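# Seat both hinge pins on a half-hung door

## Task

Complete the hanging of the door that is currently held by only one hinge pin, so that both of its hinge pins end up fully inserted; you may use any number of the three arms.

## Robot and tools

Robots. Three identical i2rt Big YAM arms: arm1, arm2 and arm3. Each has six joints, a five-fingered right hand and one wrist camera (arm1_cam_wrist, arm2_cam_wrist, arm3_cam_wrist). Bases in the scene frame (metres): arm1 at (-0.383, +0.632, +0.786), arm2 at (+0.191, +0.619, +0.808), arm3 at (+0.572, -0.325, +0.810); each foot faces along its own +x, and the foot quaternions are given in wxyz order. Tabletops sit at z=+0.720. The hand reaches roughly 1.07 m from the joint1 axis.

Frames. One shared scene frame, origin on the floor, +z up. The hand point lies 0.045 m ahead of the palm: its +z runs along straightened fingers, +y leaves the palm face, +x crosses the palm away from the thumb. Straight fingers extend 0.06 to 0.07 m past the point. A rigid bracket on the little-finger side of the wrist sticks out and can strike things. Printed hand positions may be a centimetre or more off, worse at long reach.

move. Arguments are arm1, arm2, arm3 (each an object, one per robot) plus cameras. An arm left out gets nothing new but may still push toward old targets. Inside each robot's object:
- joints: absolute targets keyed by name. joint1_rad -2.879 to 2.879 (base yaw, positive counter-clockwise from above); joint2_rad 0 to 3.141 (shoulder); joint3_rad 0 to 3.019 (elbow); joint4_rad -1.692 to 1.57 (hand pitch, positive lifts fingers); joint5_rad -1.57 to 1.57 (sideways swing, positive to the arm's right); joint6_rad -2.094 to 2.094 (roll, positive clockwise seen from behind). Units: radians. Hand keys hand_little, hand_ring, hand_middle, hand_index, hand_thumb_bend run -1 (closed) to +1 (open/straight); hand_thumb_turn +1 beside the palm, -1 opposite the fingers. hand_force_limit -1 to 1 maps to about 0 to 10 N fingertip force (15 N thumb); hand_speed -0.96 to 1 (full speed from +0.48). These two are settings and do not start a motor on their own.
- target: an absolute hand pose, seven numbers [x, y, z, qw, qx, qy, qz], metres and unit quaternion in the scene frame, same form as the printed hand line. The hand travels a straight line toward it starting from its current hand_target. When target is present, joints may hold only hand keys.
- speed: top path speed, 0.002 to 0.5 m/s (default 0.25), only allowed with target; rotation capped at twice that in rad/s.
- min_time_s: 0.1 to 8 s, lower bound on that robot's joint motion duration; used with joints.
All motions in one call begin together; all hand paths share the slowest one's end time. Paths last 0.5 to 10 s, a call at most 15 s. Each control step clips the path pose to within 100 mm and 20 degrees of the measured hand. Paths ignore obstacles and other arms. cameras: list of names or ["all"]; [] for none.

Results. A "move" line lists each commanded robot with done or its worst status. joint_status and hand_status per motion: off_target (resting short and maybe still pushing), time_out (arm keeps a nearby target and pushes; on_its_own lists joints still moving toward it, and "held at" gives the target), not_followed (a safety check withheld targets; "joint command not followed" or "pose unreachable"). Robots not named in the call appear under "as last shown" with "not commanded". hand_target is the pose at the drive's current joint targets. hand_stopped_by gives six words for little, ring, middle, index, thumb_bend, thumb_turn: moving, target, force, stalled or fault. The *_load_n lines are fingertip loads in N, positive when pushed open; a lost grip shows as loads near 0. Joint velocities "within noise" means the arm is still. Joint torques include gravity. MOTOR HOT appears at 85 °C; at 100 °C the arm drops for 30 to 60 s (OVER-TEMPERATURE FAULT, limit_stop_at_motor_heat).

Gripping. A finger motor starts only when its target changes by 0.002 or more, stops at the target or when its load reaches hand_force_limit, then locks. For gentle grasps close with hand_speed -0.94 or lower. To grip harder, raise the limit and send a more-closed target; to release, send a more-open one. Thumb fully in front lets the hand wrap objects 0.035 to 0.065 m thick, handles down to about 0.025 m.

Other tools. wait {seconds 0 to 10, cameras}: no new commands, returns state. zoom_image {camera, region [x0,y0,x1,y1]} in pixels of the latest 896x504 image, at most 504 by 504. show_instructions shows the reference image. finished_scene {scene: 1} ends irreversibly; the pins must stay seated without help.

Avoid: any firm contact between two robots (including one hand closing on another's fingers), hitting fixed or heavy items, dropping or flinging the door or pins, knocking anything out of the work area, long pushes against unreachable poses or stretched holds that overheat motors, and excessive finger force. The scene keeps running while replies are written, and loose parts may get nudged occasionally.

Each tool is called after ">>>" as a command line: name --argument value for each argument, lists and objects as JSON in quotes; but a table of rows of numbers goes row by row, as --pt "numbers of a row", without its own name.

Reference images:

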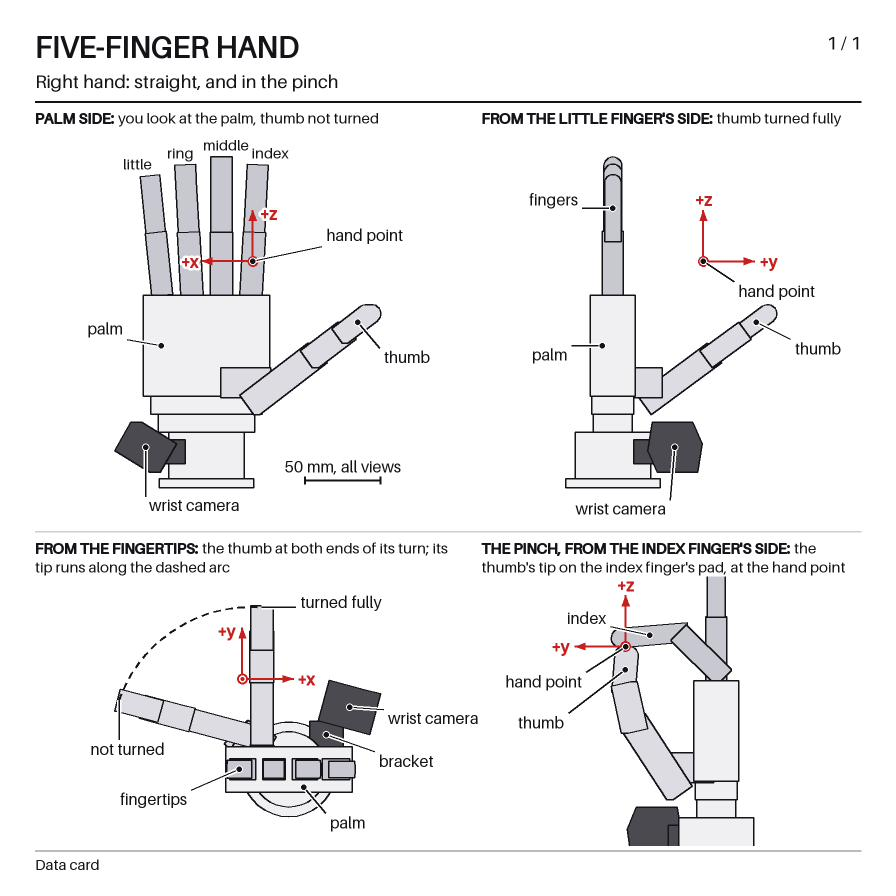

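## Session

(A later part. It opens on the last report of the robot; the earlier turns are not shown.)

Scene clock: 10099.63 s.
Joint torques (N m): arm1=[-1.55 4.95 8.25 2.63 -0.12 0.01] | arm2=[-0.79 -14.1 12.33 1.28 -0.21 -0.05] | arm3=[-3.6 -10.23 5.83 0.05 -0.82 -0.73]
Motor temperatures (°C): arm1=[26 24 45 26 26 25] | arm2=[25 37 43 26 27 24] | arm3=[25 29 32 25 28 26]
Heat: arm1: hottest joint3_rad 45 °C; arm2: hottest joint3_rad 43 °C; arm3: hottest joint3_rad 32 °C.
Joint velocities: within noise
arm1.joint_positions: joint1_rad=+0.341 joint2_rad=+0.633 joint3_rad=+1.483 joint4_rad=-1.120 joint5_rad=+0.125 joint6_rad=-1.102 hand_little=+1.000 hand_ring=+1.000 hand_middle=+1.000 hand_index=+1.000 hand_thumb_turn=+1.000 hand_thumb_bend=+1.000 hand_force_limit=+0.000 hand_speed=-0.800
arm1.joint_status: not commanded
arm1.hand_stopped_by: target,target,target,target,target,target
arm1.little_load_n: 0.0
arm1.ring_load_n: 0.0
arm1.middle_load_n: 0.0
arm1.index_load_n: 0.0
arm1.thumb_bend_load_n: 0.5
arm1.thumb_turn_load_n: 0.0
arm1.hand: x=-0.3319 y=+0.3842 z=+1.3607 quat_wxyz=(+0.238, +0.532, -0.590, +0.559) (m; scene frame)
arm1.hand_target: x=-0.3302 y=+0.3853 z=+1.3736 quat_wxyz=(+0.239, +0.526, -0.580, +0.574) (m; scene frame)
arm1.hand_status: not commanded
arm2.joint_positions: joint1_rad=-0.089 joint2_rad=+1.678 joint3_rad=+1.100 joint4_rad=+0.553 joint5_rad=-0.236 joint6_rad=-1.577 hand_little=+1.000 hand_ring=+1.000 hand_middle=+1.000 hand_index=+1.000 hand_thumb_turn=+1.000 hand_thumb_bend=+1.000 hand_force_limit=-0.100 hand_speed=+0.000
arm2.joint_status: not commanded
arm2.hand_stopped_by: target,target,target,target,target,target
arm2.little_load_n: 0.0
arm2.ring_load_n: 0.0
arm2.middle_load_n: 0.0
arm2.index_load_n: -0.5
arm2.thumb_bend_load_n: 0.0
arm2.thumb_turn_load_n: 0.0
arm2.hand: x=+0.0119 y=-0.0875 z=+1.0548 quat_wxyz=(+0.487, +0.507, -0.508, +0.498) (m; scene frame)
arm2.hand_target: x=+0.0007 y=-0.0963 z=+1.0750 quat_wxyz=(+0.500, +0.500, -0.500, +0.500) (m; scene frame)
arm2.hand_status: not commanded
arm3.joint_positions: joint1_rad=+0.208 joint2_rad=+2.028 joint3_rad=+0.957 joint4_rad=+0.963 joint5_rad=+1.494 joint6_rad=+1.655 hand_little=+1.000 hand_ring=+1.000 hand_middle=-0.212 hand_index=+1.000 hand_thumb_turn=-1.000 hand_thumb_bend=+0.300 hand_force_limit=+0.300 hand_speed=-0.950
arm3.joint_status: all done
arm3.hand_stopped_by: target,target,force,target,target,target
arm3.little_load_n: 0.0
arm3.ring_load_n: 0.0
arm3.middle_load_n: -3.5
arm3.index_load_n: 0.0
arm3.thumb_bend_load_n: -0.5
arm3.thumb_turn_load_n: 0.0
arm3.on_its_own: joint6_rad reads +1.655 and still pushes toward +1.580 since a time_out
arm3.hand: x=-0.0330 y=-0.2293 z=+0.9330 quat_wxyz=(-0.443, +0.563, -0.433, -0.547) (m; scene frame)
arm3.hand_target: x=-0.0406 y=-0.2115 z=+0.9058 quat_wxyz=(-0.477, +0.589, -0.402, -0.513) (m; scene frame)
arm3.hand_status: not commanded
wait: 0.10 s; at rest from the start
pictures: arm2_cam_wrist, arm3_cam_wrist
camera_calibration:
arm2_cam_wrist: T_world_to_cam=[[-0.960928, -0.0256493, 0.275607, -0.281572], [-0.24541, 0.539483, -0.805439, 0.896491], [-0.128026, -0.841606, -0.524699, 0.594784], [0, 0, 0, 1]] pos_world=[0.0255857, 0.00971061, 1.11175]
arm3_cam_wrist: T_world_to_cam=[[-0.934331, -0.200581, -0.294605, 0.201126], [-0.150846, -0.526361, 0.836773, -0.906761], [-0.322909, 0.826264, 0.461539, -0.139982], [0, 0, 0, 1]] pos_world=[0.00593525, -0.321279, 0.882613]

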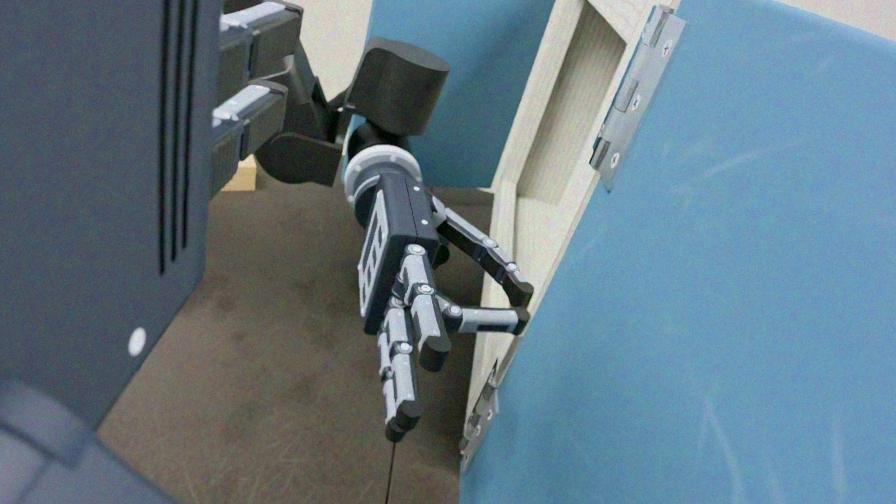

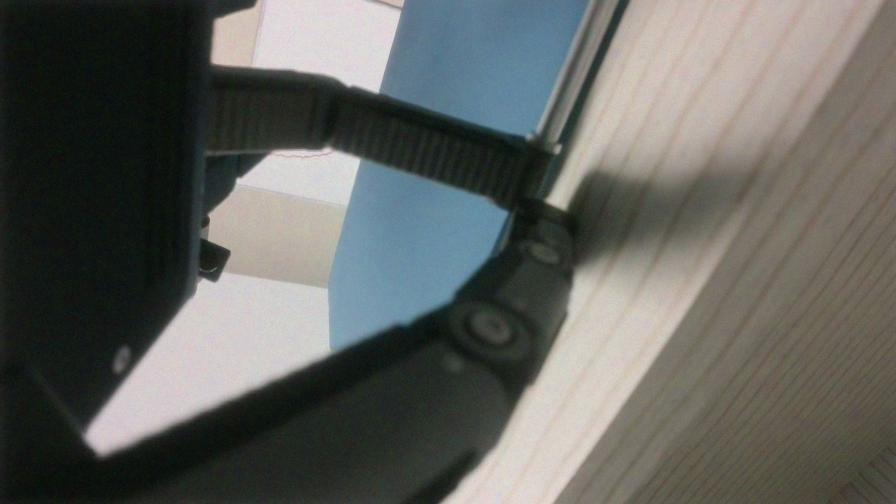

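>>> move --arm3 '{"joints": {"joint1_rad": 0.200}, "min_time_s": 1}' --arm2 '{"target": [0.08, 0.14, 1.06, 0.5, 0.5, -0.5, 0.5], "speed": 0.2}'

>>> move --arm2 '{"joints": {"joint1_rad": 0.0, "joint4_rad": 0.48, "joint5_rad": 1.42, "joint6_rad": 1.60, "hand_index": 0.25, "hand_middle": 0.25, "hand_thumb_turn": -1.0, "hand_speed": 0.3}, "min_time_s": 4}'

>>> move --arm2 '{"target": [-0.062, 0.10, 0.935, -0.0123, -0.7070, -0.0123, 0.7070], "speed": 0.15}'

>>> move --arm2 '{"target": [-0.070, -0.017, 0.930, -0.0123, -0.7070, -0.0123, 0.7070], "speed": 0.08, "joints": {"hand_thumb_bend": 0.6, "hand_speed": -0.3}}' --cameras '["arm2_cam_wrist", "arm3_cam_wrist"]'

Scene clock: 10147.43 s.
Joint torques (N m): arm1=[-1.49 4.84 8.27 2.65 -0.12 0.01] | arm2=[1.32 -3.66 9.2 1.28 -0.03 -0.07] | arm3=[-1.55 -10.17 5.83 0.05 -0.82 -0.73]
Motor temperatures (°C): arm1=[26 24 45 26 26 25] | arm2=[25 36 43 26 27 24] | arm3=[25 30 32 25 28 27]
Heat: arm1: hottest joint3_rad 45 °C; arm2: hottest joint3_rad 43 °C; arm3: hottest joint3_rad 32 °C.
move: arm2 done; arm3 done
Joint velocities: within noise
arm1: as last shown
arm1.thumb_bend_load_n: 0.0
arm2.joint_positions: joint1_rad=-0.041 joint2_rad=+1.045 joint3_rad=+0.465 joint4_rad=+0.587 joint5_rad=-0.167 joint6_rad=-1.577 hand_little=+1.000 hand_ring=+1.000 hand_middle=+1.000 hand_index=+1.000 hand_thumb_turn=+1.000 hand_thumb_bend=+1.000 hand_force_limit=-0.100 hand_speed=+0.000
arm2.joint_status: not commanded
arm2.hand_stopped_by: target,target,target,target,target,target
arm2.little_load_n: 0.0
arm2.ring_load_n: 0.0
arm2.middle_load_n: 0.5
arm2.index_load_n: 0.0
arm2.thumb_bend_load_n: 0.0
arm2.thumb_turn_load_n: 0.0
arm2.hand: x=+0.0751 y=+0.1435 z=+1.0579 quat_wxyz=(+0.501, +0.496, -0.504, +0.499) (m; scene frame)
arm2.hand_target: x=+0.0801 y=+0.1401 z=+1.0601 quat_wxyz=(+0.500, +0.500, -0.500, +0.500) (m; scene frame)
arm2.hand_status: done (0.006 m and 0.7 deg from the pose sent, 0.238 m and 2.0 deg at the start)
arm3.joint_positions: joint1_rad=+0.208 joint2_rad=+2.028 joint3_rad=+0.957 joint4_rad=+0.963 joint5_rad=+1.494 joint6_rad=+1.655 hand_little=+1.000 hand_ring=+1.000 hand_middle=-0.212 hand_index=+1.000 hand_thumb_turn=-1.000 hand_thumb_bend=+0.300 hand_force_limit=+0.300 hand_speed=-0.950
arm3.joint_status: all done
arm3.hand_stopped_by: target,target,force,target,target,target
arm3.little_load_n: 0.0
arm3.ring_load_n: 0.0
arm3.middle_load_n: -3.0
arm3.index_load_n: 0.0
arm3.thumb_bend_load_n: -1.0
arm3.thumb_turn_load_n: -0.5
arm3.on_its_own: joint6_rad reads +1.655 and still pushes toward +1.580 since a time_out
arm3.hand: x=-0.0331 y=-0.2296 z=+0.9330 quat_wxyz=(-0.443, +0.564, -0.433, -0.547) (m; scene frame)
arm3.hand_target: x=-0.0435 y=-0.2286 z=+0.9058 quat_wxyz=(-0.470, +0.595, -0.394, -0.520) (m; scene frame)
arm3.hand_status: not commanded
pictures: none

Scene clock: 10152.17 s.
Joint torques (N m): arm1=[-1.44 4.84 8.27 2.66 -0.12 0.01] | arm2=[1.38 -2.78 8.64 0.55 0.07 0.18] | arm3=[-1.55 -10.23 5.83 0.06 -0.82 -0.74]
Motor temperatures (°C): arm1=[26 24 45 26 26 25] | arm2=[25 36 43 26 27 24] | arm3=[25 30 32 25 28 27]
Heat: arm1: hottest joint3_rad 45 °C; arm2: hottest joint3_rad 43 °C; arm3: hottest joint3_rad 32 °C.
move: arm2 done
Joint velocities: within noise
arm1, arm3: as last shown
arm2.joint_positions: joint1_rad=-0.014 joint2_rad=+1.045 joint3_rad=+0.465 joint4_rad=+0.487 joint5_rad=+1.418 joint6_rad=+1.589 hand_little=+1.000 hand_ring=+1.000 hand_middle=+0.250 hand_index=+0.250 hand_thumb_turn=-1.000 hand_thumb_bend=+1.000 hand_force_limit=-0.100 hand_speed=+0.300
arm2.joint_status: all done
arm2.hand_stopped_by: target,target,target,target,target,target
arm2.little_load_n: 0.0
arm2.ring_load_n: -0.5
arm2.middle_load_n: 0.0
arm2.index_load_n: 0.0
arm2.thumb_bend_load_n: 0.0
arm2.thumb_turn_load_n: 0.0
arm2.hand: x=-0.0500 y=+0.2735 z=+1.1022 quat_wxyz=(+0.027, -0.716, -0.029, +0.697) (m; scene frame)
arm2.hand_target: x=-0.0458 y=+0.2688 z=+1.1046 quat_wxyz=(+0.020, -0.716, -0.030, +0.697) (m; scene frame)
arm2.hand_status: not commanded
arm3.middle_load_n: -3.5
arm3.on_its_own: joint6_rad reads +1.655 and still pushes toward +1.580 since a time_out
pictures: none

Scene clock: 10154.83 s.
Joint torques (N m): arm1=[-1.49 4.89 8.25 2.65 -0.13 0.01] | arm2=[1.38 -12.92 6.06 1.59 -0.17 -0.02] | arm3=[-1.55 -10.23 5.83 0.06 -0.82 -0.73]
Motor temperatures (°C): arm1=[26 24 45 26 26 25] | arm2=[25 36 43 26 27 24] | arm3=[25 30 32 25 28 27]
Heat: arm1: hottest joint3_rad 45 °C; arm2: hottest joint3_rad 43 °C; arm3: hottest joint3_rad 32 °C.
move: arm2 off_target
Joint velocities: within noise
arm1, arm3: as last shown
arm2.joint_positions: joint1_rad=-0.006 joint2_rad=+1.984 joint3_rad=+0.777 joint4_rad=+1.240 joint5_rad=+1.406 joint6_rad=+1.517 hand_little=+1.000 hand_ring=+1.000 hand_middle=+0.250 hand_index=+0.250 hand_thumb_turn=-1.000 hand_thumb_bend=+1.000 hand_force_limit=-0.100 hand_speed=+0.300
arm2.joint_status: not commanded
arm2.hand_stopped_by: target,target,target,target,target,target
arm2.little_load_n: 0.0
arm2.ring_load_n: 0.0
arm2.middle_load_n: 0.0
arm2.index_load_n: 0.0
arm2.thumb_bend_load_n: 0.0
arm2.thumb_turn_load_n: 0.0
arm2.hand: x=-0.0670 y=+0.1113 z=+0.9273 quat_wxyz=(+0.002, -0.710, -0.017, +0.704) (m; scene frame)
arm2.hand_target: x=-0.0618 y=+0.1003 z=+0.9350 quat_wxyz=(-0.012, -0.707, -0.012, +0.707) (m; scene frame)
arm2.hand_status: off_target (0.015 m and 1.8 deg from the pose sent, 0.241 m and 5.1 deg at the start)
arm3.middle_load_n: -3.0
arm3.on_its_own: joint6_rad reads +1.655 and still pushes toward +1.580 since a time_out
pictures: none

Scene clock: 10156.83 s.
Joint torques (N m): arm1=[-1.38 4.89 8.25 2.65 -0.12 0.01] | arm2=[1.44 -16.85 7.92 0.55 -0.06 -0.01] | arm3=[-1.55 -10.17 5.82 0.05 -0.82 -0.74]
Motor temperatures (°C): arm1=[26 24 45 26 26 25] | arm2=[25 36 42 26 27 24] | arm3=[25 30 32 25 28 27]
Heat: arm1: hottest joint3_rad 45 °C; arm2: hottest joint3_rad 42 °C; arm3: hottest joint3_rad 32 °C.
move: arm2 off_target
Joint velocities: within noise
arm1, arm3: as last shown
arm2.joint_positions: joint1_rad=+0.006 joint2_rad=+2.148 joint3_rad=+1.138 joint4_rad=+1.079 joint5_rad=+1.415 joint6_rad=+1.501 hand_little=+1.000 hand_ring=+1.000 hand_middle=+0.250 hand_index=+0.250 hand_thumb_turn=-1.000 hand_thumb_bend=+0.600 hand_force_limit=-0.100 hand_speed=-0.300
arm2.joint_status: all done
arm2.hand_stopped_by: target,target,target,target,target,target
arm2.little_load_n: 0.0
arm2.ring_load_n: 0.0
arm2.middle_load_n: 0.0
arm2.index_load_n: 0.0
arm2.thumb_bend_load_n: 0.0
arm2.thumb_turn_load_n: -0.5
arm2.hand: x=-0.0766 y=-0.0047 z=+0.9251 quat_wxyz=(-0.006, -0.708, -0.012, +0.706) (m; scene frame)
arm2.hand_target: x=-0.0697 y=-0.0166 z=+0.9301 quat_wxyz=(-0.012, -0.707, -0.012, +0.707) (m; scene frame)
arm2.hand_status: off_target (0.015 m and 0.8 deg from the pose sent, 0.128 m and 1.8 deg at the start)
arm3.middle_load_n: -3.5
arm3.index_load_n: 0.5
arm3.on_its_own: joint6_rad reads +1.655 and still pushes toward +1.580 since a time_out
pictures: arm2_cam_wrist, arm3_cam_wrist
camera_calibration:
arm2_cam_wrist: T_world_to_cam=[[0.0166966, -0.955109, -0.295785, 0.270352], [0.521529, -0.244076, 0.817578, -0.720802], [-0.85307, -0.167911, 0.494042, -0.409764], [0, 0, 0, 1]] pos_world=[0.0218479, 0.0134813, 0.871718]
arm3_cam_wrist: T_world_to_cam=[[-0.934253, -0.200934, -0.294613, 0.200978], [-0.150641, -0.52645, 0.836754, -0.906879], [-0.323232, 0.826121, 0.461568, -0.139887], [0, 0, 0, 1]] pos_world=[0.00593504, -0.321479, 0.882613]

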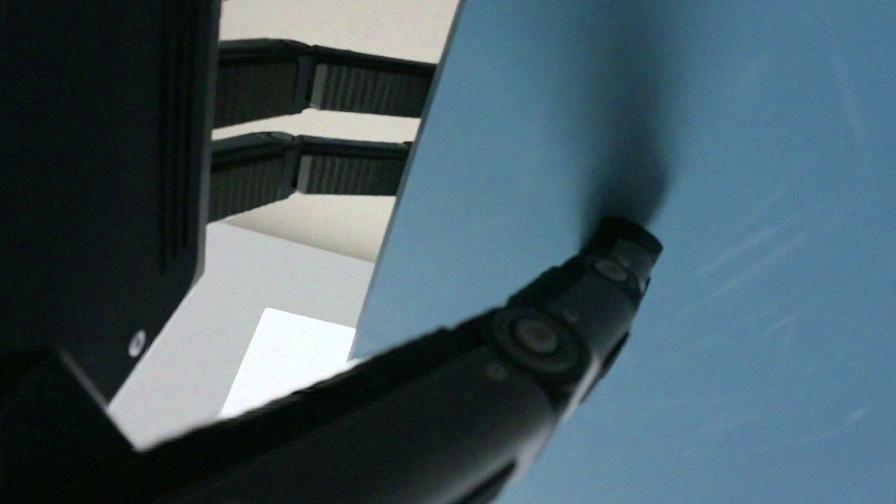

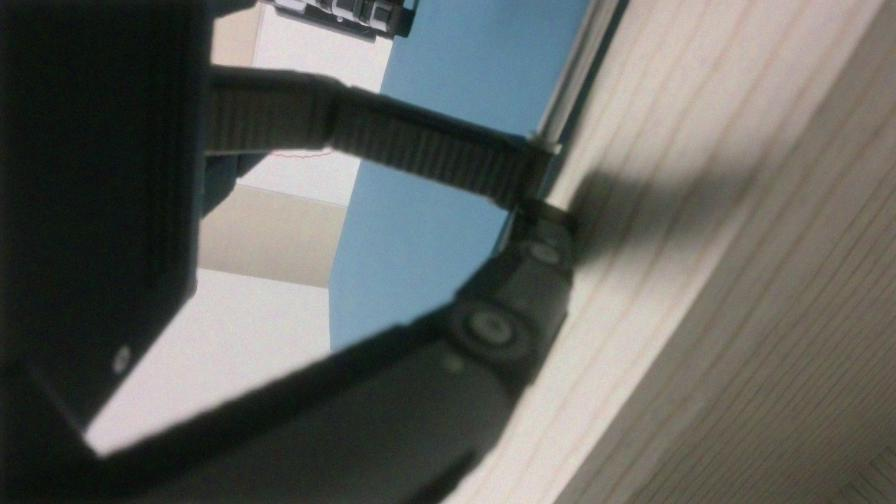

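>>> move --arm2 '{"joints": {"hand_index": -0.30, "hand_middle": -0.30, "hand_thumb_bend": 0.2, "hand_force_limit": 0.6, "hand_speed": -0.93}}' --cameras '["all"]'

Scene clock: 10193.83 s.
Joint torques (N m): arm1=[-1.49 4.89 8.27 2.65 -0.12 0.01] | arm2=[1.14 -16.85 7.9 0.53 -0.37 -0.01] | arm3=[-1.55 -10.17 5.83 0.06 -0.82 -0.73]
Motor temperatures (°C): arm1=[26 24 45 26 26 25] | arm2=[25 37 39 26 27 24] | arm3=[25 30 32 25 28 27]
Heat: arm1: hottest joint3_rad 45 °C; arm2: hottest joint3_rad 39 °C; arm3: hottest joint3_rad 32 °C.
move: arm2 off_target
Joint velocities: within noise
arm1, arm3: as last shown
arm2.joint_positions: joint1_rad=+0.010 joint2_rad=+2.148 joint3_rad=+1.138 joint4_rad=+1.079 joint5_rad=+1.423 joint6_rad=+1.501 hand_little=+1.000 hand_ring=+1.000 hand_middle=-0.140 hand_index=-0.135 hand_thumb_turn=-1.000 hand_thumb_bend=+0.407 hand_force_limit=+0.600 hand_speed=-0.930
arm2.joint_status: hand_middle off_target (ended at -0.140, target -0.300); hand_index off_target (ended at -0.135, target -0.300); hand_thumb_bend off_target (ended at +0.407, target +0.200); the others done
arm2.hand_stopped_by: target,target,force,force,force,target
arm2.little_load_n: 0.0
arm2.ring_load_n: 0.0
arm2.middle_load_n: 8.5
arm2.index_load_n: 7.0
arm2.thumb_bend_load_n: 11.0
arm2.thumb_turn_load_n: 0.0
arm2.hand: x=-0.0746 y=-0.0041 z=+0.9250 quat_wxyz=(-0.004, -0.708, -0.010, +0.706) (m; scene frame)
arm2.hand_target: x=-0.0699 y=-0.0165 z=+0.9301 quat_wxyz=(-0.012, -0.707, -0.012, +0.707) (m; scene frame)
arm2.hand_status: not commanded
arm3.middle_load_n: -3.0
arm3.index_load_n: 0.0
arm3.on_its_own: joint6_rad reads +1.655 and still pushes toward +1.580 since a time_out
pictures: arm1_cam_wrist, arm2_cam_wrist, arm3_cam_wrist
camera_calibration:
arm1_cam_wrist: T_world_to_cam=[[-0.938625, -0.297493, -0.174589, 0.0411376], [-0.10057, 0.720174, -0.686466, 0.622652], [0.329953, -0.626775, -0.705892, 1.42865], [0, 0, 0, 1]] pos_world=[-0.370154, 0.45926, 1.44308]
arm2_cam_wrist: T_world_to_cam=[[0.0125443, -0.955194, -0.295714, 0.270452], [0.519897, -0.24639, 0.817924, -0.722101], [-0.854137, -0.164001, 0.493511, -0.407525], [0, 0, 0, 1]] pos_world=[0.0239433, 0.013582, 0.871718]
arm3_cam_wrist: T_world_to_cam=[[-0.934253, -0.200934, -0.294613, 0.200978], [-0.150641, -0.52645, 0.836754, -0.906879], [-0.323232, 0.826121, 0.461568, -0.139887], [0, 0, 0, 1]] pos_world=[0.00593504, -0.321479, 0.882613]

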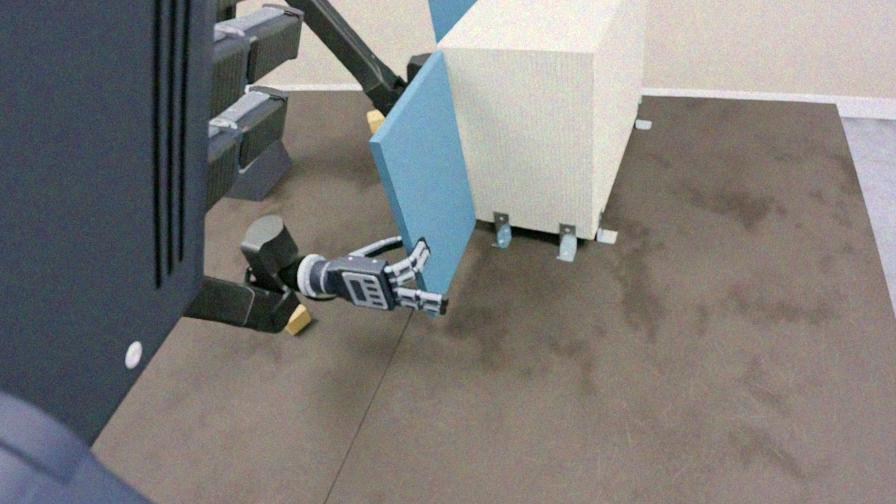

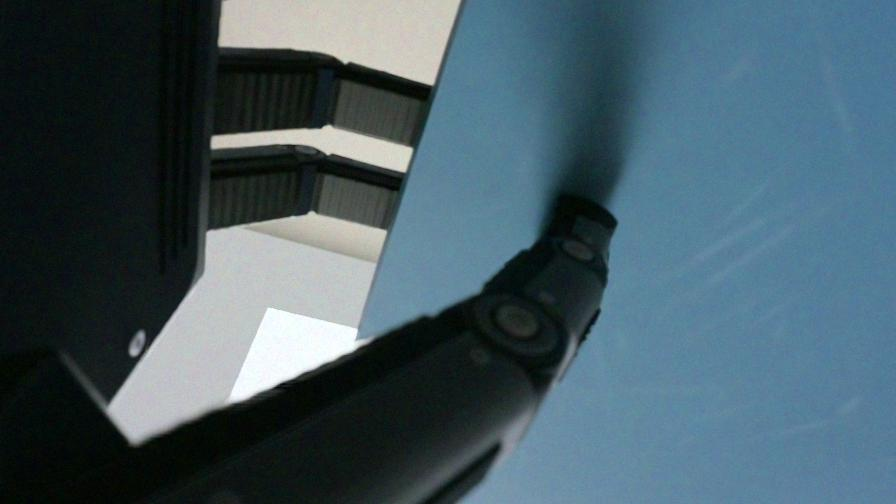

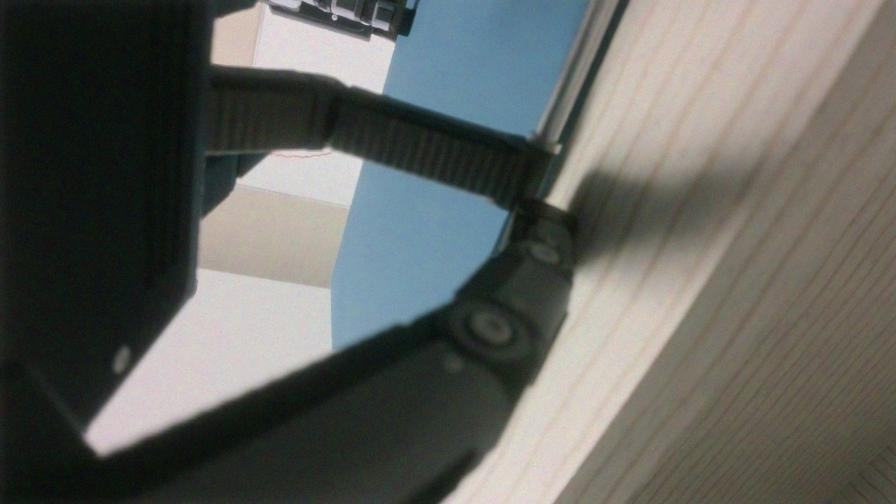

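>>> move --arm2 '{"target": [-0.070, -0.017, 0.942, -0.0123, -0.7070, -0.0123, 0.7070], "speed": 0.05}' --cameras '[]'

>>> move --arm2 '{"target": [-0.070, -0.017, 0.952, -0.0123, -0.7070, -0.0123, 0.7070], "speed": 0.05}' --cameras '[]'

>>> move --arm2 '{"target": [-0.070, -0.017, 0.962, -0.0123, -0.7070, -0.0123, 0.7070], "speed": 0.05}' --cameras '["arm3_cam_wrist", "arm2_cam_wrist"]'

Scene clock: 10242.13 s.
Joint torques (N m): arm1=[-1.44 4.84 8.25 2.67 -0.12 0.01] | arm2=[1.08 -18.96 7.6 0.14 -0.39 -0.07] | arm3=[-1.49 -10.23 5.82 0.05 -0.82 -0.74]
Motor temperatures (°C): arm1=[26 24 45 26 26 25] | arm2=[25 38 38 26 27 24] | arm3=[25 30 32 25 29 27]
Heat: arm1: hottest joint3_rad 45 °C; arm2: hottest joint2_rad 38 °C; arm3: hottest joint3_rad 32 °C.
move: arm2 off_target
Joint velocities: within noise
arm1, arm3: as last shown
arm2.joint_positions: joint1_rad=+0.010 joint2_rad=+2.146 joint3_rad=+1.138 joint4_rad=+1.071 joint5_rad=+1.424 joint6_rad=+1.501 hand_little=+1.000 hand_ring=+1.000 hand_middle=-0.140 hand_index=-0.135 hand_thumb_turn=-1.000 hand_thumb_bend=+0.407 hand_force_limit=+0.600 hand_speed=-0.930
arm2.joint_status: not commanded
arm2.hand_stopped_by: target,target,force,force,force,target
arm2.little_load_n: 0.0
arm2.ring_load_n: 0.5
arm2.middle_load_n: 9.0
arm2.index_load_n: 7.0
arm2.thumb_bend_load_n: 11.0
arm2.thumb_turn_load_n: 0.5
arm2.hand: x=-0.0747 y=-0.0043 z=+0.9249 quat_wxyz=(-0.002, -0.708, -0.012, +0.706) (m; scene frame)
arm2.hand_target: x=-0.0699 y=-0.0163 z=+0.9422 quat_wxyz=(-0.012, -0.707, -0.012, +0.707) (m; scene frame)
arm2.hand_status: off_target (0.022 m and 1.2 deg from the pose sent, 0.022 m and 1.0 deg at the start)
arm3.on_its_own: joint6_rad reads +1.655 and still pushes toward +1.580 since a time_out
pictures: none
No camera images: "cameras" was empty.

Scene clock: 10243.10 s.
Joint torques (N m): arm1=[-1.38 4.89 8.27 2.63 -0.13 0.01] | arm2=[1.14 -20.13 7.42 0.34 -0.39 -0.07] | arm3=[-1.55 -10.17 5.83 0.06 -0.82 -0.74]
Motor temperatures (°C): arm1=[26 24 45 26 26 25] | arm2=[25 38 38 26 27 24] | arm3=[25 30 32 25 29 27]
Heat: arm1: hottest joint3_rad 45 °C; arm2: hottest joint2_rad 38 °C; arm3: hottest joint3_rad 32 °C.
move: arm2 off_target
Joint velocities: within noise
arm1, arm3: as last shown
arm2.joint_positions: joint1_rad=+0.010 joint2_rad=+2.139 joint3_rad=+1.138 joint4_rad=+1.047 joint5_rad=+1.425 joint6_rad=+1.501 hand_little=+1.000 hand_ring=+1.000 hand_middle=-0.140 hand_index=-0.135 hand_thumb_turn=-1.000 hand_thumb_bend=+0.407 hand_force_limit=+0.600 hand_speed=-0.930
arm2.joint_status: not commanded
arm2.hand_stopped_by: target,target,force,force,force,target
arm2.little_load_n: 0.0
arm2.ring_load_n: 0.0
arm2.middle_load_n: 10.0
arm2.index_load_n: 7.0
arm2.thumb_bend_load_n: 10.0
arm2.thumb_turn_load_n: 2.5
arm2.hand: x=-0.0748 y=-0.0050 z=+0.9258 quat_wxyz=(+0.004, -0.709, -0.018, +0.705) (m; scene frame)
arm2.hand_target: x=-0.0699 y=-0.0160 z=+0.9520 quat_wxyz=(-0.012, -0.707, -0.012, +0.707) (m; scene frame)
arm2.hand_status: off_target (0.029 m and 2.0 deg from the pose sent, 0.030 m and 1.2 deg at the start)
arm3.thumb_bend_load_n: -0.5
arm3.thumb_turn_load_n: 0.0
arm3.on_its_own: joint6_rad reads +1.655 and still pushes toward +1.580 since a time_out
pictures: none
No camera images: "cameras" was empty.

Scene clock: 10244.07 s.
Joint torques (N m): arm1=[-1.44 4.89 8.27 2.66 -0.12 0.01] | arm2=[1.08 -21.36 7.36 0.62 -0.37 -0.06] | arm3=[-1.55 -10.17 5.82 0.05 -0.82 -0.73]
Motor temperatures (°C): arm1=[26 24 45 26 26 25] | arm2=[25 38 38 26 27 24] | arm3=[25 30 32 25 29 27]
Heat: arm1: hottest joint3_rad 45 °C; arm2: hottest joint2_rad 38 °C; arm3: hottest joint3_rad 32 °C.
move: arm2 off_target
Joint velocities: within noise
arm1.joint_positions: joint1_rad=+0.341 joint2_rad=+0.633 joint3_rad=+1.483 joint4_rad=-1.120 joint5_rad=+0.125 joint6_rad=-1.102 hand_little=+1.000 hand_ring=+1.000 hand_middle=+1.000 hand_index=+1.000 hand_thumb_turn=+1.000 hand_thumb_bend=+1.000 hand_force_limit=+0.000 hand_speed=-0.800
arm1.joint_status: not commanded
arm1.hand_stopped_by: target,target,target,target,target,target
arm1.little_load_n: 0.0
arm1.ring_load_n: 0.0
arm1.middle_load_n: 0.0
arm1.index_load_n: 0.0
arm1.thumb_bend_load_n: 0.0
arm1.thumb_turn_load_n: 0.0
arm1.hand: x=-0.3319 y=+0.3842 z=+1.3607 quat_wxyz=(+0.238, +0.532, -0.590, +0.559) (m; scene frame)
arm1.hand_target: x=-0.3302 y=+0.3853 z=+1.3736 quat_wxyz=(+0.239, +0.526, -0.580, +0.574) (m; scene frame)
arm1.hand_status: not commanded
arm2.joint_positions: joint1_rad=+0.010 joint2_rad=+2.130 joint3_rad=+1.137 joint4_rad=+1.021 joint5_rad=+1.425 joint6_rad=+1.501 hand_little=+1.000 hand_ring=+1.000 hand_middle=-0.140 hand_index=-0.135 hand_thumb_turn=-1.000 hand_thumb_bend=+0.407 hand_force_limit=+0.600 hand_speed=-0.930
arm2.joint_status: not commanded
arm2.hand_stopped_by: target,target,force,force,force,target
arm2.little_load_n: 0.0
arm2.ring_load_n: 0.0
arm2.middle_load_n: 10.0
arm2.index_load_n: 7.0
arm2.thumb_bend_load_n: 8.5
arm2.thumb_turn_load_n: 4.5
arm2.hand: x=-0.0747 y=-0.0056 z=+0.9267 quat_wxyz=(+0.010, -0.710, -0.024, +0.704) (m; scene frame)
arm2.hand_target: x=-0.0698 y=-0.0157 z=+0.9619 quat_wxyz=(-0.012, -0.707, -0.012, +0.707) (m; scene frame)
arm2.hand_status: off_target (0.037 m and 3.0 deg from the pose sent, 0.038 m and 2.0 deg at the start)
arm3: as last shown
arm3.thumb_turn_load_n: -0.5
arm3.on_its_own: joint6_rad reads +1.655 and still pushes toward +1.580 since a time_out
pictures: arm2_cam_wrist, arm3_cam_wrist
camera_calibration:
arm2_cam_wrist: T_world_to_cam=[[0.0132107, -0.942419, -0.334173, 0.305344], [0.515408, -0.279966, 0.809922, -0.716892], [-0.856843, -0.182935, 0.482031, -0.39834], [0, 0, 0, 1]] pos_world=[0.0241428, 0.0141863, 0.874676]
arm3_cam_wrist: T_world_to_cam=[[-0.934253, -0.200934, -0.294613, 0.200978], [-0.150641, -0.52645, 0.836754, -0.906879], [-0.323232, 0.826121, 0.461568, -0.139887], [0, 0, 0, 1]] pos_world=[0.00593504, -0.321479, 0.882613]

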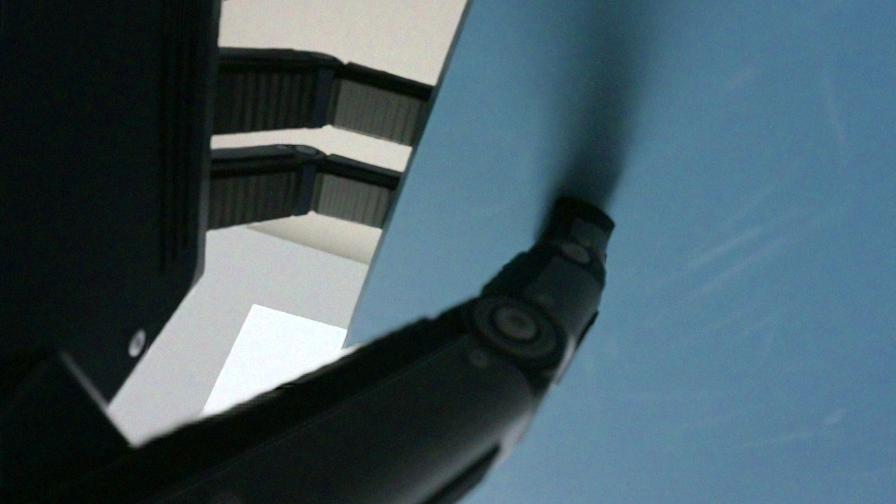

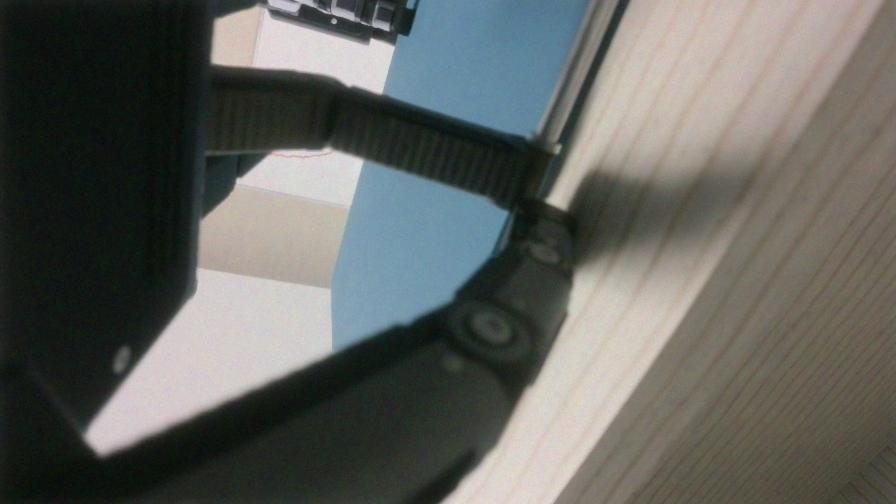

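>>> move --arm3 '{"joints": {"joint2_rad": 2.09}}' --cameras '[]'

>>> move --arm2 '{"target": [-0.100, -0.017, 0.962, -0.0123, -0.7070, -0.0123, 0.7070], "speed": 0.05}' --cameras '[]'

>>> move --arm2 '{"target": [-0.050, -0.017, 0.962, -0.0123, -0.7070, -0.0123, 0.7070], "speed": 0.05}' --arm3 '{"joints": {"joint2_rad": 2.095}}' --cameras '["arm3_cam_wrist", "arm2_cam_wrist"]'

Scene clock: 10267.70 s.
Joint torques (N m): arm1=[-1.44 4.84 8.25 2.66 -0.12 0.01] | arm2=[1.14 -21.36 7.35 0.59 -0.38 -0.06] | arm3=[-1.55 -8.76 5.83 0.05 -0.82 -0.74]
Motor temperatures (°C): arm1=[26 24 45 26 26 25] | arm2=[25 39 37 26 27 24] | arm3=[25 30 32 25 29 27]
Heat: arm1: hottest joint3_rad 45 °C; arm2: hottest joint2_rad 39 °C; arm3: hottest joint3_rad 32 °C.
move: arm3 done
Joint velocities: within noise
arm1, arm2: as last shown
arm2.middle_load_n: 10.5
arm2.thumb_bend_load_n: 9.0
arm2.thumb_turn_load_n: 4.0
arm3.joint_positions: joint1_rad=+0.208 joint2_rad=+2.028 joint3_rad=+0.957 joint4_rad=+0.963 joint5_rad=+1.494 joint6_rad=+1.655 hand_little=+1.000 hand_ring=+1.000 hand_middle=-0.212 hand_index=+1.000 hand_thumb_turn=-1.000 hand_thumb_bend=+0.300 hand_force_limit=+0.300 hand_speed=-0.950
arm3.joint_status: all done
arm3.hand_stopped_by: target,target,force,target,target,target
arm3.little_load_n: 0.0
arm3.ring_load_n: 0.0
arm3.middle_load_n: -3.5
arm3.index_load_n: 0.0
arm3.thumb_bend_load_n: -0.5
arm3.thumb_turn_load_n: 0.0
arm3.on_its_own: joint6_rad reads +1.655 and still pushes toward +1.580 since a time_out
arm3.hand: x=-0.0331 y=-0.2296 z=+0.9330 quat_wxyz=(-0.443, +0.564, -0.433, -0.547) (m; scene frame)
arm3.hand_target: x=-0.0427 y=-0.2285 z=+0.8945 quat_wxyz=(-0.475, +0.599, -0.388, -0.515) (m; scene frame)
arm3.hand_status: not commanded
pictures: none
No camera images: "cameras" was empty.

Scene clock: 10268.83 s.
Joint torques (N m): arm1=[-1.49 4.84 8.25 2.66 -0.13 0.01] | arm2=[-1.49 -20.66 8.69 0.4 -0.69 -0.16] | arm3=[-1.55 -8.76 5.82 0.05 -0.82 -0.74]
Motor temperatures (°C): arm1=[26 24 45 26 26 25] | arm2=[25 39 37 26 27 24] | arm3=[25 30 32 25 29 27]
Heat: arm1: hottest joint3_rad 45 °C; arm2: hottest joint2_rad 39 °C; arm3: hottest joint3_rad 32 °C.
move: arm2 off_target
Joint velocities: within noise
arm1, arm3: as last shown
arm2.joint_positions: joint1_rad=-0.012 joint2_rad=+2.123 joint3_rad=+1.134 joint4_rad=+0.999 joint5_rad=+1.383 joint6_rad=+1.521 hand_little=+1.000 hand_ring=+1.000 hand_middle=-0.139 hand_index=-0.135 hand_thumb_turn=-1.000 hand_thumb_bend=+0.407 hand_force_limit=+0.600 hand_speed=-0.930
arm2.joint_status: not commanded
arm2.hand_stopped_by: target,target,force,force,force,target
arm2.little_load_n: 0.0
arm2.ring_load_n: 0.0
arm2.middle_load_n: 15.0
arm2.index_load_n: 10.5
arm2.thumb_bend_load_n: 7.5
arm2.thumb_turn_load_n: 3.0
arm2.hand: x=-0.0854 y=-0.0071 z=+0.9276 quat_wxyz=(+0.003, -0.710, -0.030, +0.703) (m; scene frame)
arm2.hand_target: x=-0.0992 y=-0.0150 z=+0.9624 quat_wxyz=(-0.012, -0.706, -0.012, +0.708) (m; scene frame)
arm2.hand_status: off_target (0.039 m and 2.8 deg from the pose sent, 0.045 m and 3.0 deg at the start)
arm3.middle_load_n: -3.0
arm3.thumb_turn_load_n: -0.5
arm3.on_its_own: joint6_rad reads +1.655 and still pushes toward +1.580 since a time_out
pictures: none
No camera images: "cameras" was empty.

Scene clock: 10270.50 s.
Joint torques (N m): arm1=[-1.49 4.84 8.25 2.65 -0.12 0.01] | arm2=[1.49 -20.42 7.36 1.85 -0.22 0.1] | arm3=[-1.55 -8.41 5.83 0.05 -0.82 -0.73]
Motor temperatures (°C): arm1=[26 24 45 26 26 25] | arm2=[25 39 37 26 27 24] | arm3=[25 30 32 25 29 27]
Heat: arm1: hottest joint3_rad 45 °C; arm2: hottest joint2_rad 39 °C; arm3: hottest joint3_rad 32 °C.
move: arm2 off_target; arm3 done
Joint velocities: within noise
arm1: as last shown
arm2.joint_positions: joint1_rad=+0.041 joint2_rad=+2.120 joint3_rad=+1.131 joint4_rad=+1.008 joint5_rad=+1.456 joint6_rad=+1.479 hand_little=+1.000 hand_ring=+1.000 hand_middle=-0.139 hand_index=-0.135 hand_thumb_turn=-1.000 hand_thumb_bend=+0.407 hand_force_limit=+0.600 hand_speed=-0.930
arm2.joint_status: not commanded
arm2.hand_stopped_by: target,target,force,force,force,target
arm2.little_load_n: 0.0
arm2.ring_load_n: 0.0
arm2.middle_load_n: 6.5
arm2.index_load_n: 1.5
arm2.thumb_bend_load_n: 6.0
arm2.thumb_turn_load_n: 1.0
arm2.hand: x=-0.0573 y=-0.0070 z=+0.9272 quat_wxyz=(+0.021, -0.710, -0.035, +0.703) (m; scene frame)
arm2.hand_target: x=-0.0499 y=-0.0159 z=+0.9618 quat_wxyz=(-0.012, -0.707, -0.012, +0.707) (m; scene frame)
arm2.hand_status: off_target (0.037 m and 4.7 deg from the pose sent, 0.050 m and 2.8 deg at the start)
arm3.joint_positions: joint1_rad=+0.208 joint2_rad=+2.028 joint3_rad=+0.957 joint4_rad=+0.963 joint5_rad=+1.494 joint6_rad=+1.655 hand_little=+1.000 hand_ring=+1.000 hand_middle=-0.212 hand_index=+1.000 hand_thumb_turn=-1.000 hand_thumb_bend=+0.300 hand_force_limit=+0.300 hand_speed=-0.950
arm3.joint_status: all done
arm3.hand_stopped_by: target,target,force,target,target,target
arm3.little_load_n: 0.0
arm3.ring_load_n: 0.0
arm3.middle_load_n: -3.5
arm3.index_load_n: 0.0
arm3.thumb_bend_load_n: -0.5
arm3.thumb_turn_load_n: 0.0
arm3.on_its_own: joint6_rad reads +1.655 and still pushes toward +1.580 since a time_out
arm3.hand: x=-0.0331 y=-0.2296 z=+0.9330 quat_wxyz=(-0.443, +0.564, -0.433, -0.547) (m; scene frame)
arm3.hand_target: x=-0.0425 y=-0.2285 z=+0.8916 quat_wxyz=(-0.476, +0.600, -0.387, -0.513) (m; scene frame)
arm3.hand_status: not commanded
pictures: arm2_cam_wrist, arm3_cam_wrist
camera_calibration:
arm2_cam_wrist: T_world_to_cam=[[0.0142933, -0.931575, -0.363269, 0.331107], [0.514555, -0.304655, 0.80151, -0.719092], [-0.857338, -0.198378, 0.474992, -0.377489], [0, 0, 0, 1]] pos_world=[0.0416437, 0.0144905, 0.875945]
arm3_cam_wrist: T_world_to_cam=[[-0.934253, -0.200934, -0.294613, 0.200978], [-0.150641, -0.52645, 0.836754, -0.906879], [-0.323232, 0.826121, 0.461568, -0.139887], [0, 0, 0, 1]] pos_world=[0.00593504, -0.321479, 0.882613]

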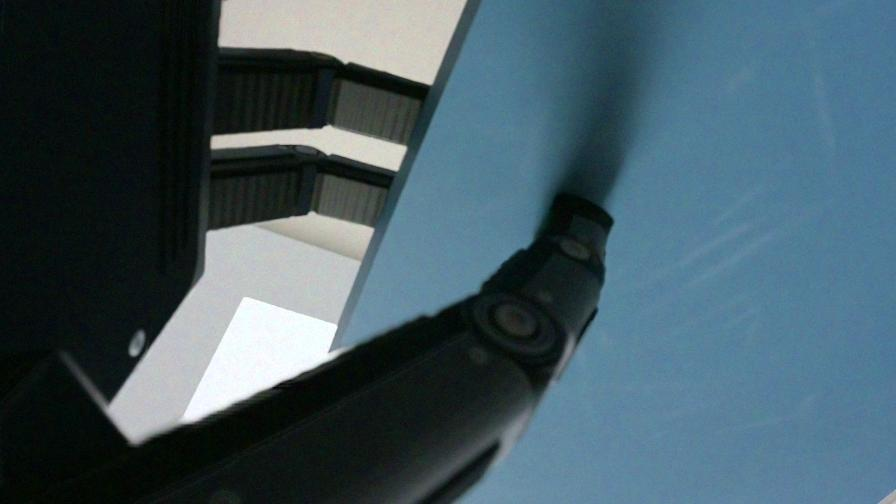

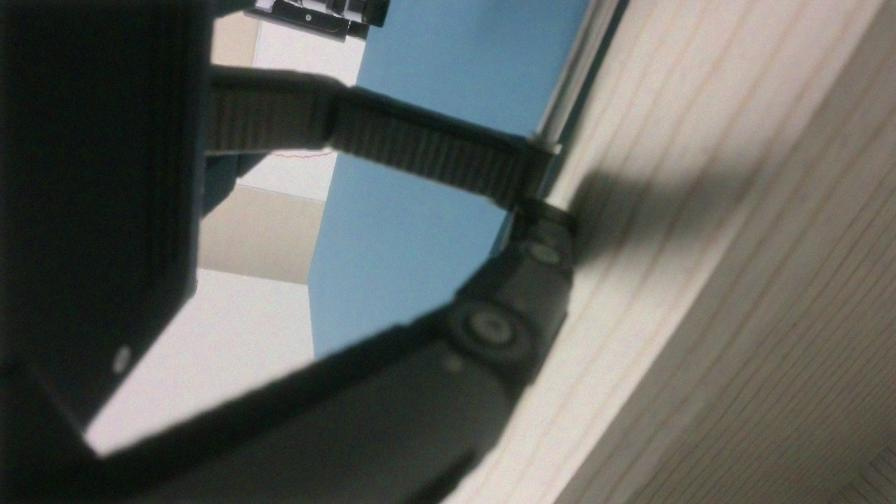

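>>> move --arm2 '{"target": [-0.070, -0.017, 0.962, -0.0123, -0.7070, -0.0123, 0.7070], "speed": 0.05}' --arm3 '{"joints": {"joint2_rad": 2.0}}' --cameras '[]'

>>> move --arm3 '{"target": [0.020, -0.234, 0.950, 0.438, -0.5707, 0.4229, 0.5511], "speed": 0.1}' --cameras '[]'

>>> move --arm3 '{"target": [0.019, -0.230, 0.848, 0.438, -0.5707, 0.4229, 0.5511], "speed": 0.15}' --cameras '["arm3_cam_wrist"]'

Scene clock: 10284.50 s.
Joint torques (N m): arm1=[-1.49 4.89 8.24 2.63 -0.13 0.01] | arm2=[-0.21 -20.37 7.86 1.28 -0.61 0.16] | arm3=[-1.55 -14.21 5.87 0.31 -0.7 -0.31]
Motor temperatures (°C): arm1=[26 24 45 26 26 25] | arm2=[25 40 36 26 27 24] | arm3=[25 30 32 25 29 27]
Heat: arm1: hottest joint3_rad 45 °C; arm2: hottest joint2_rad 40 °C; arm3: hottest joint3_rad 32 °C.
move: arm2 off_target; arm3 done
Joint velocities: within noise
arm1: as last shown
arm2.joint_positions: joint1_rad=+0.025 joint2_rad=+2.120 joint3_rad=+1.131 joint4_rad=+1.008 joint5_rad=+1.432 joint6_rad=+1.479 hand_little=+1.000 hand_ring=+1.000 hand_middle=-0.139 hand_index=-0.135 hand_thumb_turn=-1.000 hand_thumb_bend=+0.405 hand_force_limit=+0.600 hand_speed=-0.930
arm2.joint_status: not commanded
arm2.hand_stopped_by: target,target,force,force,force,target
arm2.little_load_n: -0.5
arm2.ring_load_n: 0.0
arm2.middle_load_n: 9.5
arm2.index_load_n: 5.5
arm2.thumb_bend_load_n: 3.5
arm2.thumb_turn_load_n: 0.0
arm2.hand: x=-0.0657 y=-0.0076 z=+0.9272 quat_wxyz=(+0.018, -0.710, -0.038, +0.703) (m; scene frame)
arm2.hand_target: x=-0.0696 y=-0.0156 z=+0.9619 quat_wxyz=(-0.012, -0.707, -0.012, +0.707) (m; scene frame)
arm2.hand_status: off_target (0.036 m and 4.6 deg from the pose sent, 0.038 m and 4.7 deg at the start)
arm3.joint_positions: joint1_rad=+0.208 joint2_rad=+2.014 joint3_rad=+0.957 joint4_rad=+0.956 joint5_rad=+1.491 joint6_rad=+1.615 hand_little=+1.000 hand_ring=+1.000 hand_middle=-0.211 hand_index=+1.000 hand_thumb_turn=-1.000 hand_thumb_bend=+0.299 hand_force_limit=+0.300 hand_speed=-0.950
arm3.joint_status: all done
arm3.hand_stopped_by: target,target,force,target,target,target
arm3.little_load_n: 0.0
arm3.ring_load_n: 0.0
arm3.middle_load_n: 0.0
arm3.index_load_n: 0.0
arm3.thumb_bend_load_n: -5.5
arm3.thumb_turn_load_n: 0.5
arm3.on_its_own: joint6_rad moved -0.040 to your old target +1.580
arm3.hand: x=-0.0349 y=-0.2302 z=+0.9373 quat_wxyz=(-0.451, +0.571, -0.422, -0.540) (m; scene frame)
arm3.hand_target: x=-0.0445 y=-0.2287 z=+0.9460 quat_wxyz=(-0.453, +0.579, -0.413, -0.538) (m; scene frame)
arm3.hand_status: not commanded
pictures: none
No camera images: "cameras" was empty.

Scene clock: 10285.70 s.
Joint torques (N m): arm1=[-1.44 4.89 8.27 2.66 -0.13 0.01] | arm2=[-0.15 -20.25 7.84 1.28 -0.6 0.16] | arm3=[-0.15 -13.16 3.6 1.69 0.16 0.15]
Motor temperatures (°C): arm1=[26 24 45 26 26 25] | arm2=[25 40 36 26 27 24] | arm3=[25 30 32 25 29 27]
Heat: arm1: hottest joint3_rad 45 °C; arm2: hottest joint2_rad 40 °C; arm3: hottest joint3_rad 32 °C.
move: arm3 off_target
Joint velocities: within noise
arm1, arm2: as last shown
arm2.little_load_n: 0.0
arm2.thumb_bend_load_n: 3.0
arm3.joint_positions: joint1_rad=+0.222 joint2_rad=+1.925 joint3_rad=+0.789 joint4_rad=+1.000 joint5_rad=+1.490 joint6_rad=+1.636 hand_little=+1.000 hand_ring=+1.000 hand_middle=-0.211 hand_index=+1.000 hand_thumb_turn=-1.000 hand_thumb_bend=+0.300 hand_force_limit=+0.300 hand_speed=-0.950
arm3.joint_status: not commanded
arm3.hand_stopped_by: target,target,force,target,target,target
arm3.little_load_n: 0.0
arm3.ring_load_n: 0.0
arm3.middle_load_n: 0.0
arm3.index_load_n: 0.0
arm3.thumb_bend_load_n: 0.0
arm3.thumb_turn_load_n: -0.5
arm3.hand: x=+0.0184 y=-0.2290 z=+0.9380 quat_wxyz=(-0.450, +0.578, -0.415, -0.539) (m; scene frame)
arm3.hand_target: x=+0.0200 y=-0.2339 z=+0.9497 quat_wxyz=(-0.438, +0.571, -0.423, -0.551) (m; scene frame)
arm3.hand_status: off_target (0.013 m and 2.4 deg from the pose sent, 0.056 m and 2.0 deg at the start)
pictures: none
No camera images: "cameras" was empty.

Scene clock: 10287.87 s.
Joint torques (N m): arm1=[-1.44 4.84 8.27 2.65 -0.12 0.01] | arm2=[-0.15 -20.37 7.87 1.25 -0.6 0.16] | arm3=[-0.85 -10.64 4.14 1.69 0.05 -0.01]
Motor temperatures (°C): arm1=[26 24 45 26 26 25] | arm2=[25 40 36 26 27 24] | arm3=[25 30 32 25 28 27]
Heat: arm1: hottest joint3_rad 45 °C; arm2: hottest joint2_rad 40 °C; arm3: hottest joint3_rad 32 °C.
move: arm3 done
Joint velocities: within noise
arm1, arm2: as last shown
arm2.thumb_bend_load_n: 3.5
arm3.joint_positions: joint1_rad=+0.222 joint2_rad=+2.177 joint3_rad=+0.812 joint4_rad=+1.220 joint5_rad=+1.485 joint6_rad=+1.679 hand_little=+1.000 hand_ring=+1.000 hand_middle=-0.211 hand_index=+1.000 hand_thumb_turn=-1.000 hand_thumb_bend=+0.300 hand_force_limit=+0.300 hand_speed=-0.950
arm3.joint_status: not commanded
arm3.hand_stopped_by: target,target,force,target,target,target
arm3.little_load_n: 0.0
arm3.ring_load_n: 0.0
arm3.middle_load_n: 0.0
arm3.index_load_n: 0.0
arm3.thumb_bend_load_n: 0.0
arm3.thumb_turn_load_n: 0.0
arm3.hand: x=+0.0252 y=-0.2283 z=+0.8527 quat_wxyz=(-0.440, +0.573, -0.423, -0.547) (m; scene frame)
arm3.hand_target: x=+0.0192 y=-0.2301 z=+0.8481 quat_wxyz=(-0.437, +0.572, -0.424, -0.550) (m; scene frame)
arm3.hand_status: done (0.008 m and 0.5 deg from the pose sent, 0.090 m and 2.4 deg at the start)
pictures: arm3_cam_wrist
camera_calibration:
arm3_cam_wrist: T_world_to_cam=[[-0.924784, -0.222528, -0.308636, 0.238751], [-0.151262, -0.529286, 0.834851, -0.829252], [-0.349134, 0.818742, 0.455815, -0.0812395], [0, 0, 0, 1]] pos_world=[0.0669952, -0.319268, 0.803019]

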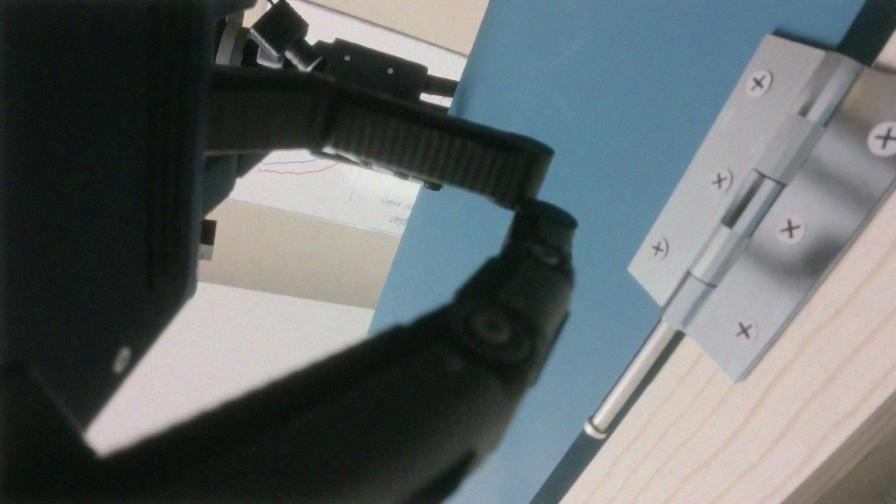

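>>> zoom_image --camera "arm3_cam_wrist" --region '[560, 20, 896, 460]'

>>> zoom_image --camera "arm3_cam_wrist" --region '[640, 140, 820, 340]'

Scaled by 1.145.

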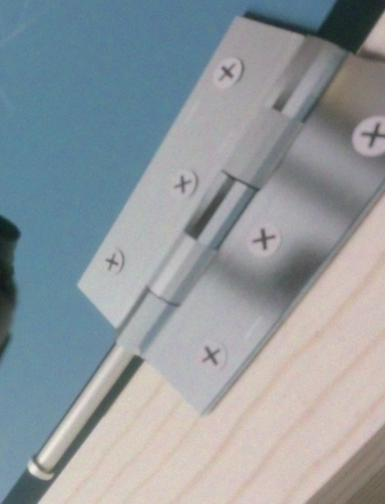

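Scaled by 2.520.

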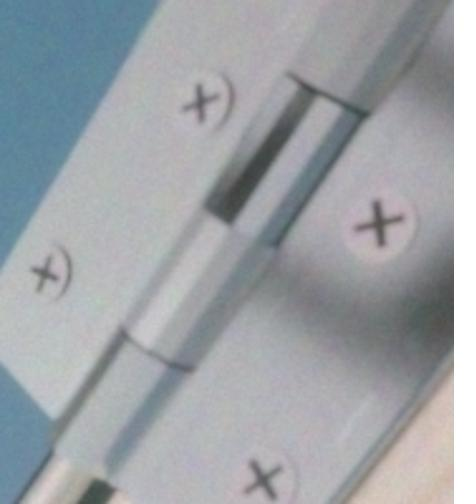

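>>> zoom_image --camera "arm3_cam_wrist" --region '[670, 160, 800, 310]'

>>> zoom_image --camera "arm3_cam_wrist" --region '[560, 290, 730, 460]'

Scaled by 3.360.

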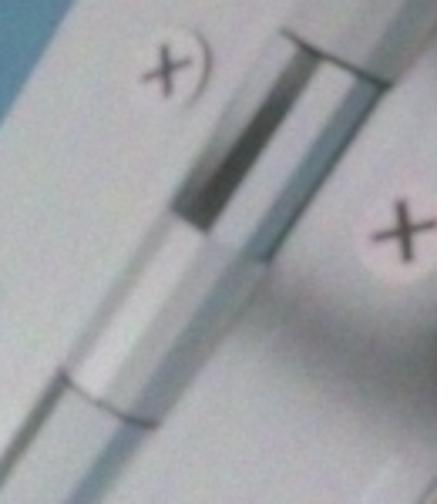

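Scaled by 2.965.

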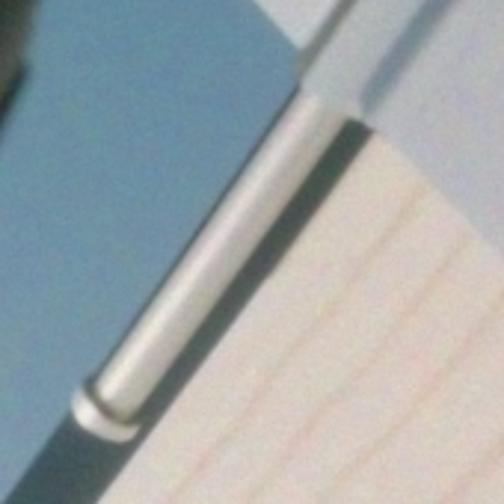

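>>> zoom_image --camera "arm3_cam_wrist" --region '[640, 250, 730, 340]'

>>> zoom_image --camera "arm3_cam_wrist" --region '[700, 150, 800, 250]'

>>> zoom_image --camera "arm3_cam_wrist" --region '[770, 20, 870, 140]'

Scaled by 5.600.

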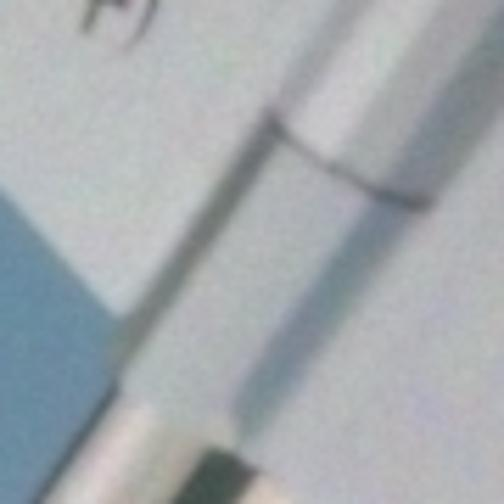

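Scaled by 5.040.

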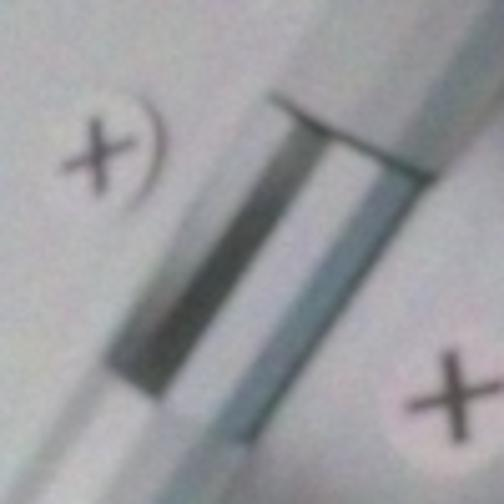

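Scaled by 4.200.

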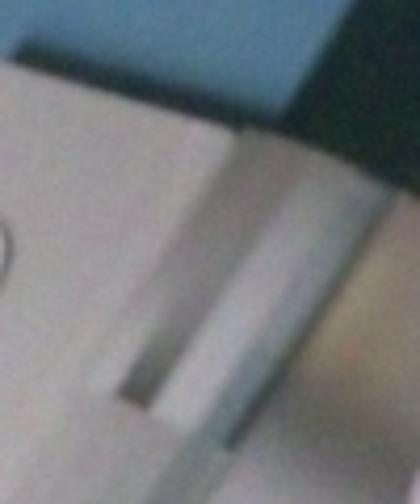

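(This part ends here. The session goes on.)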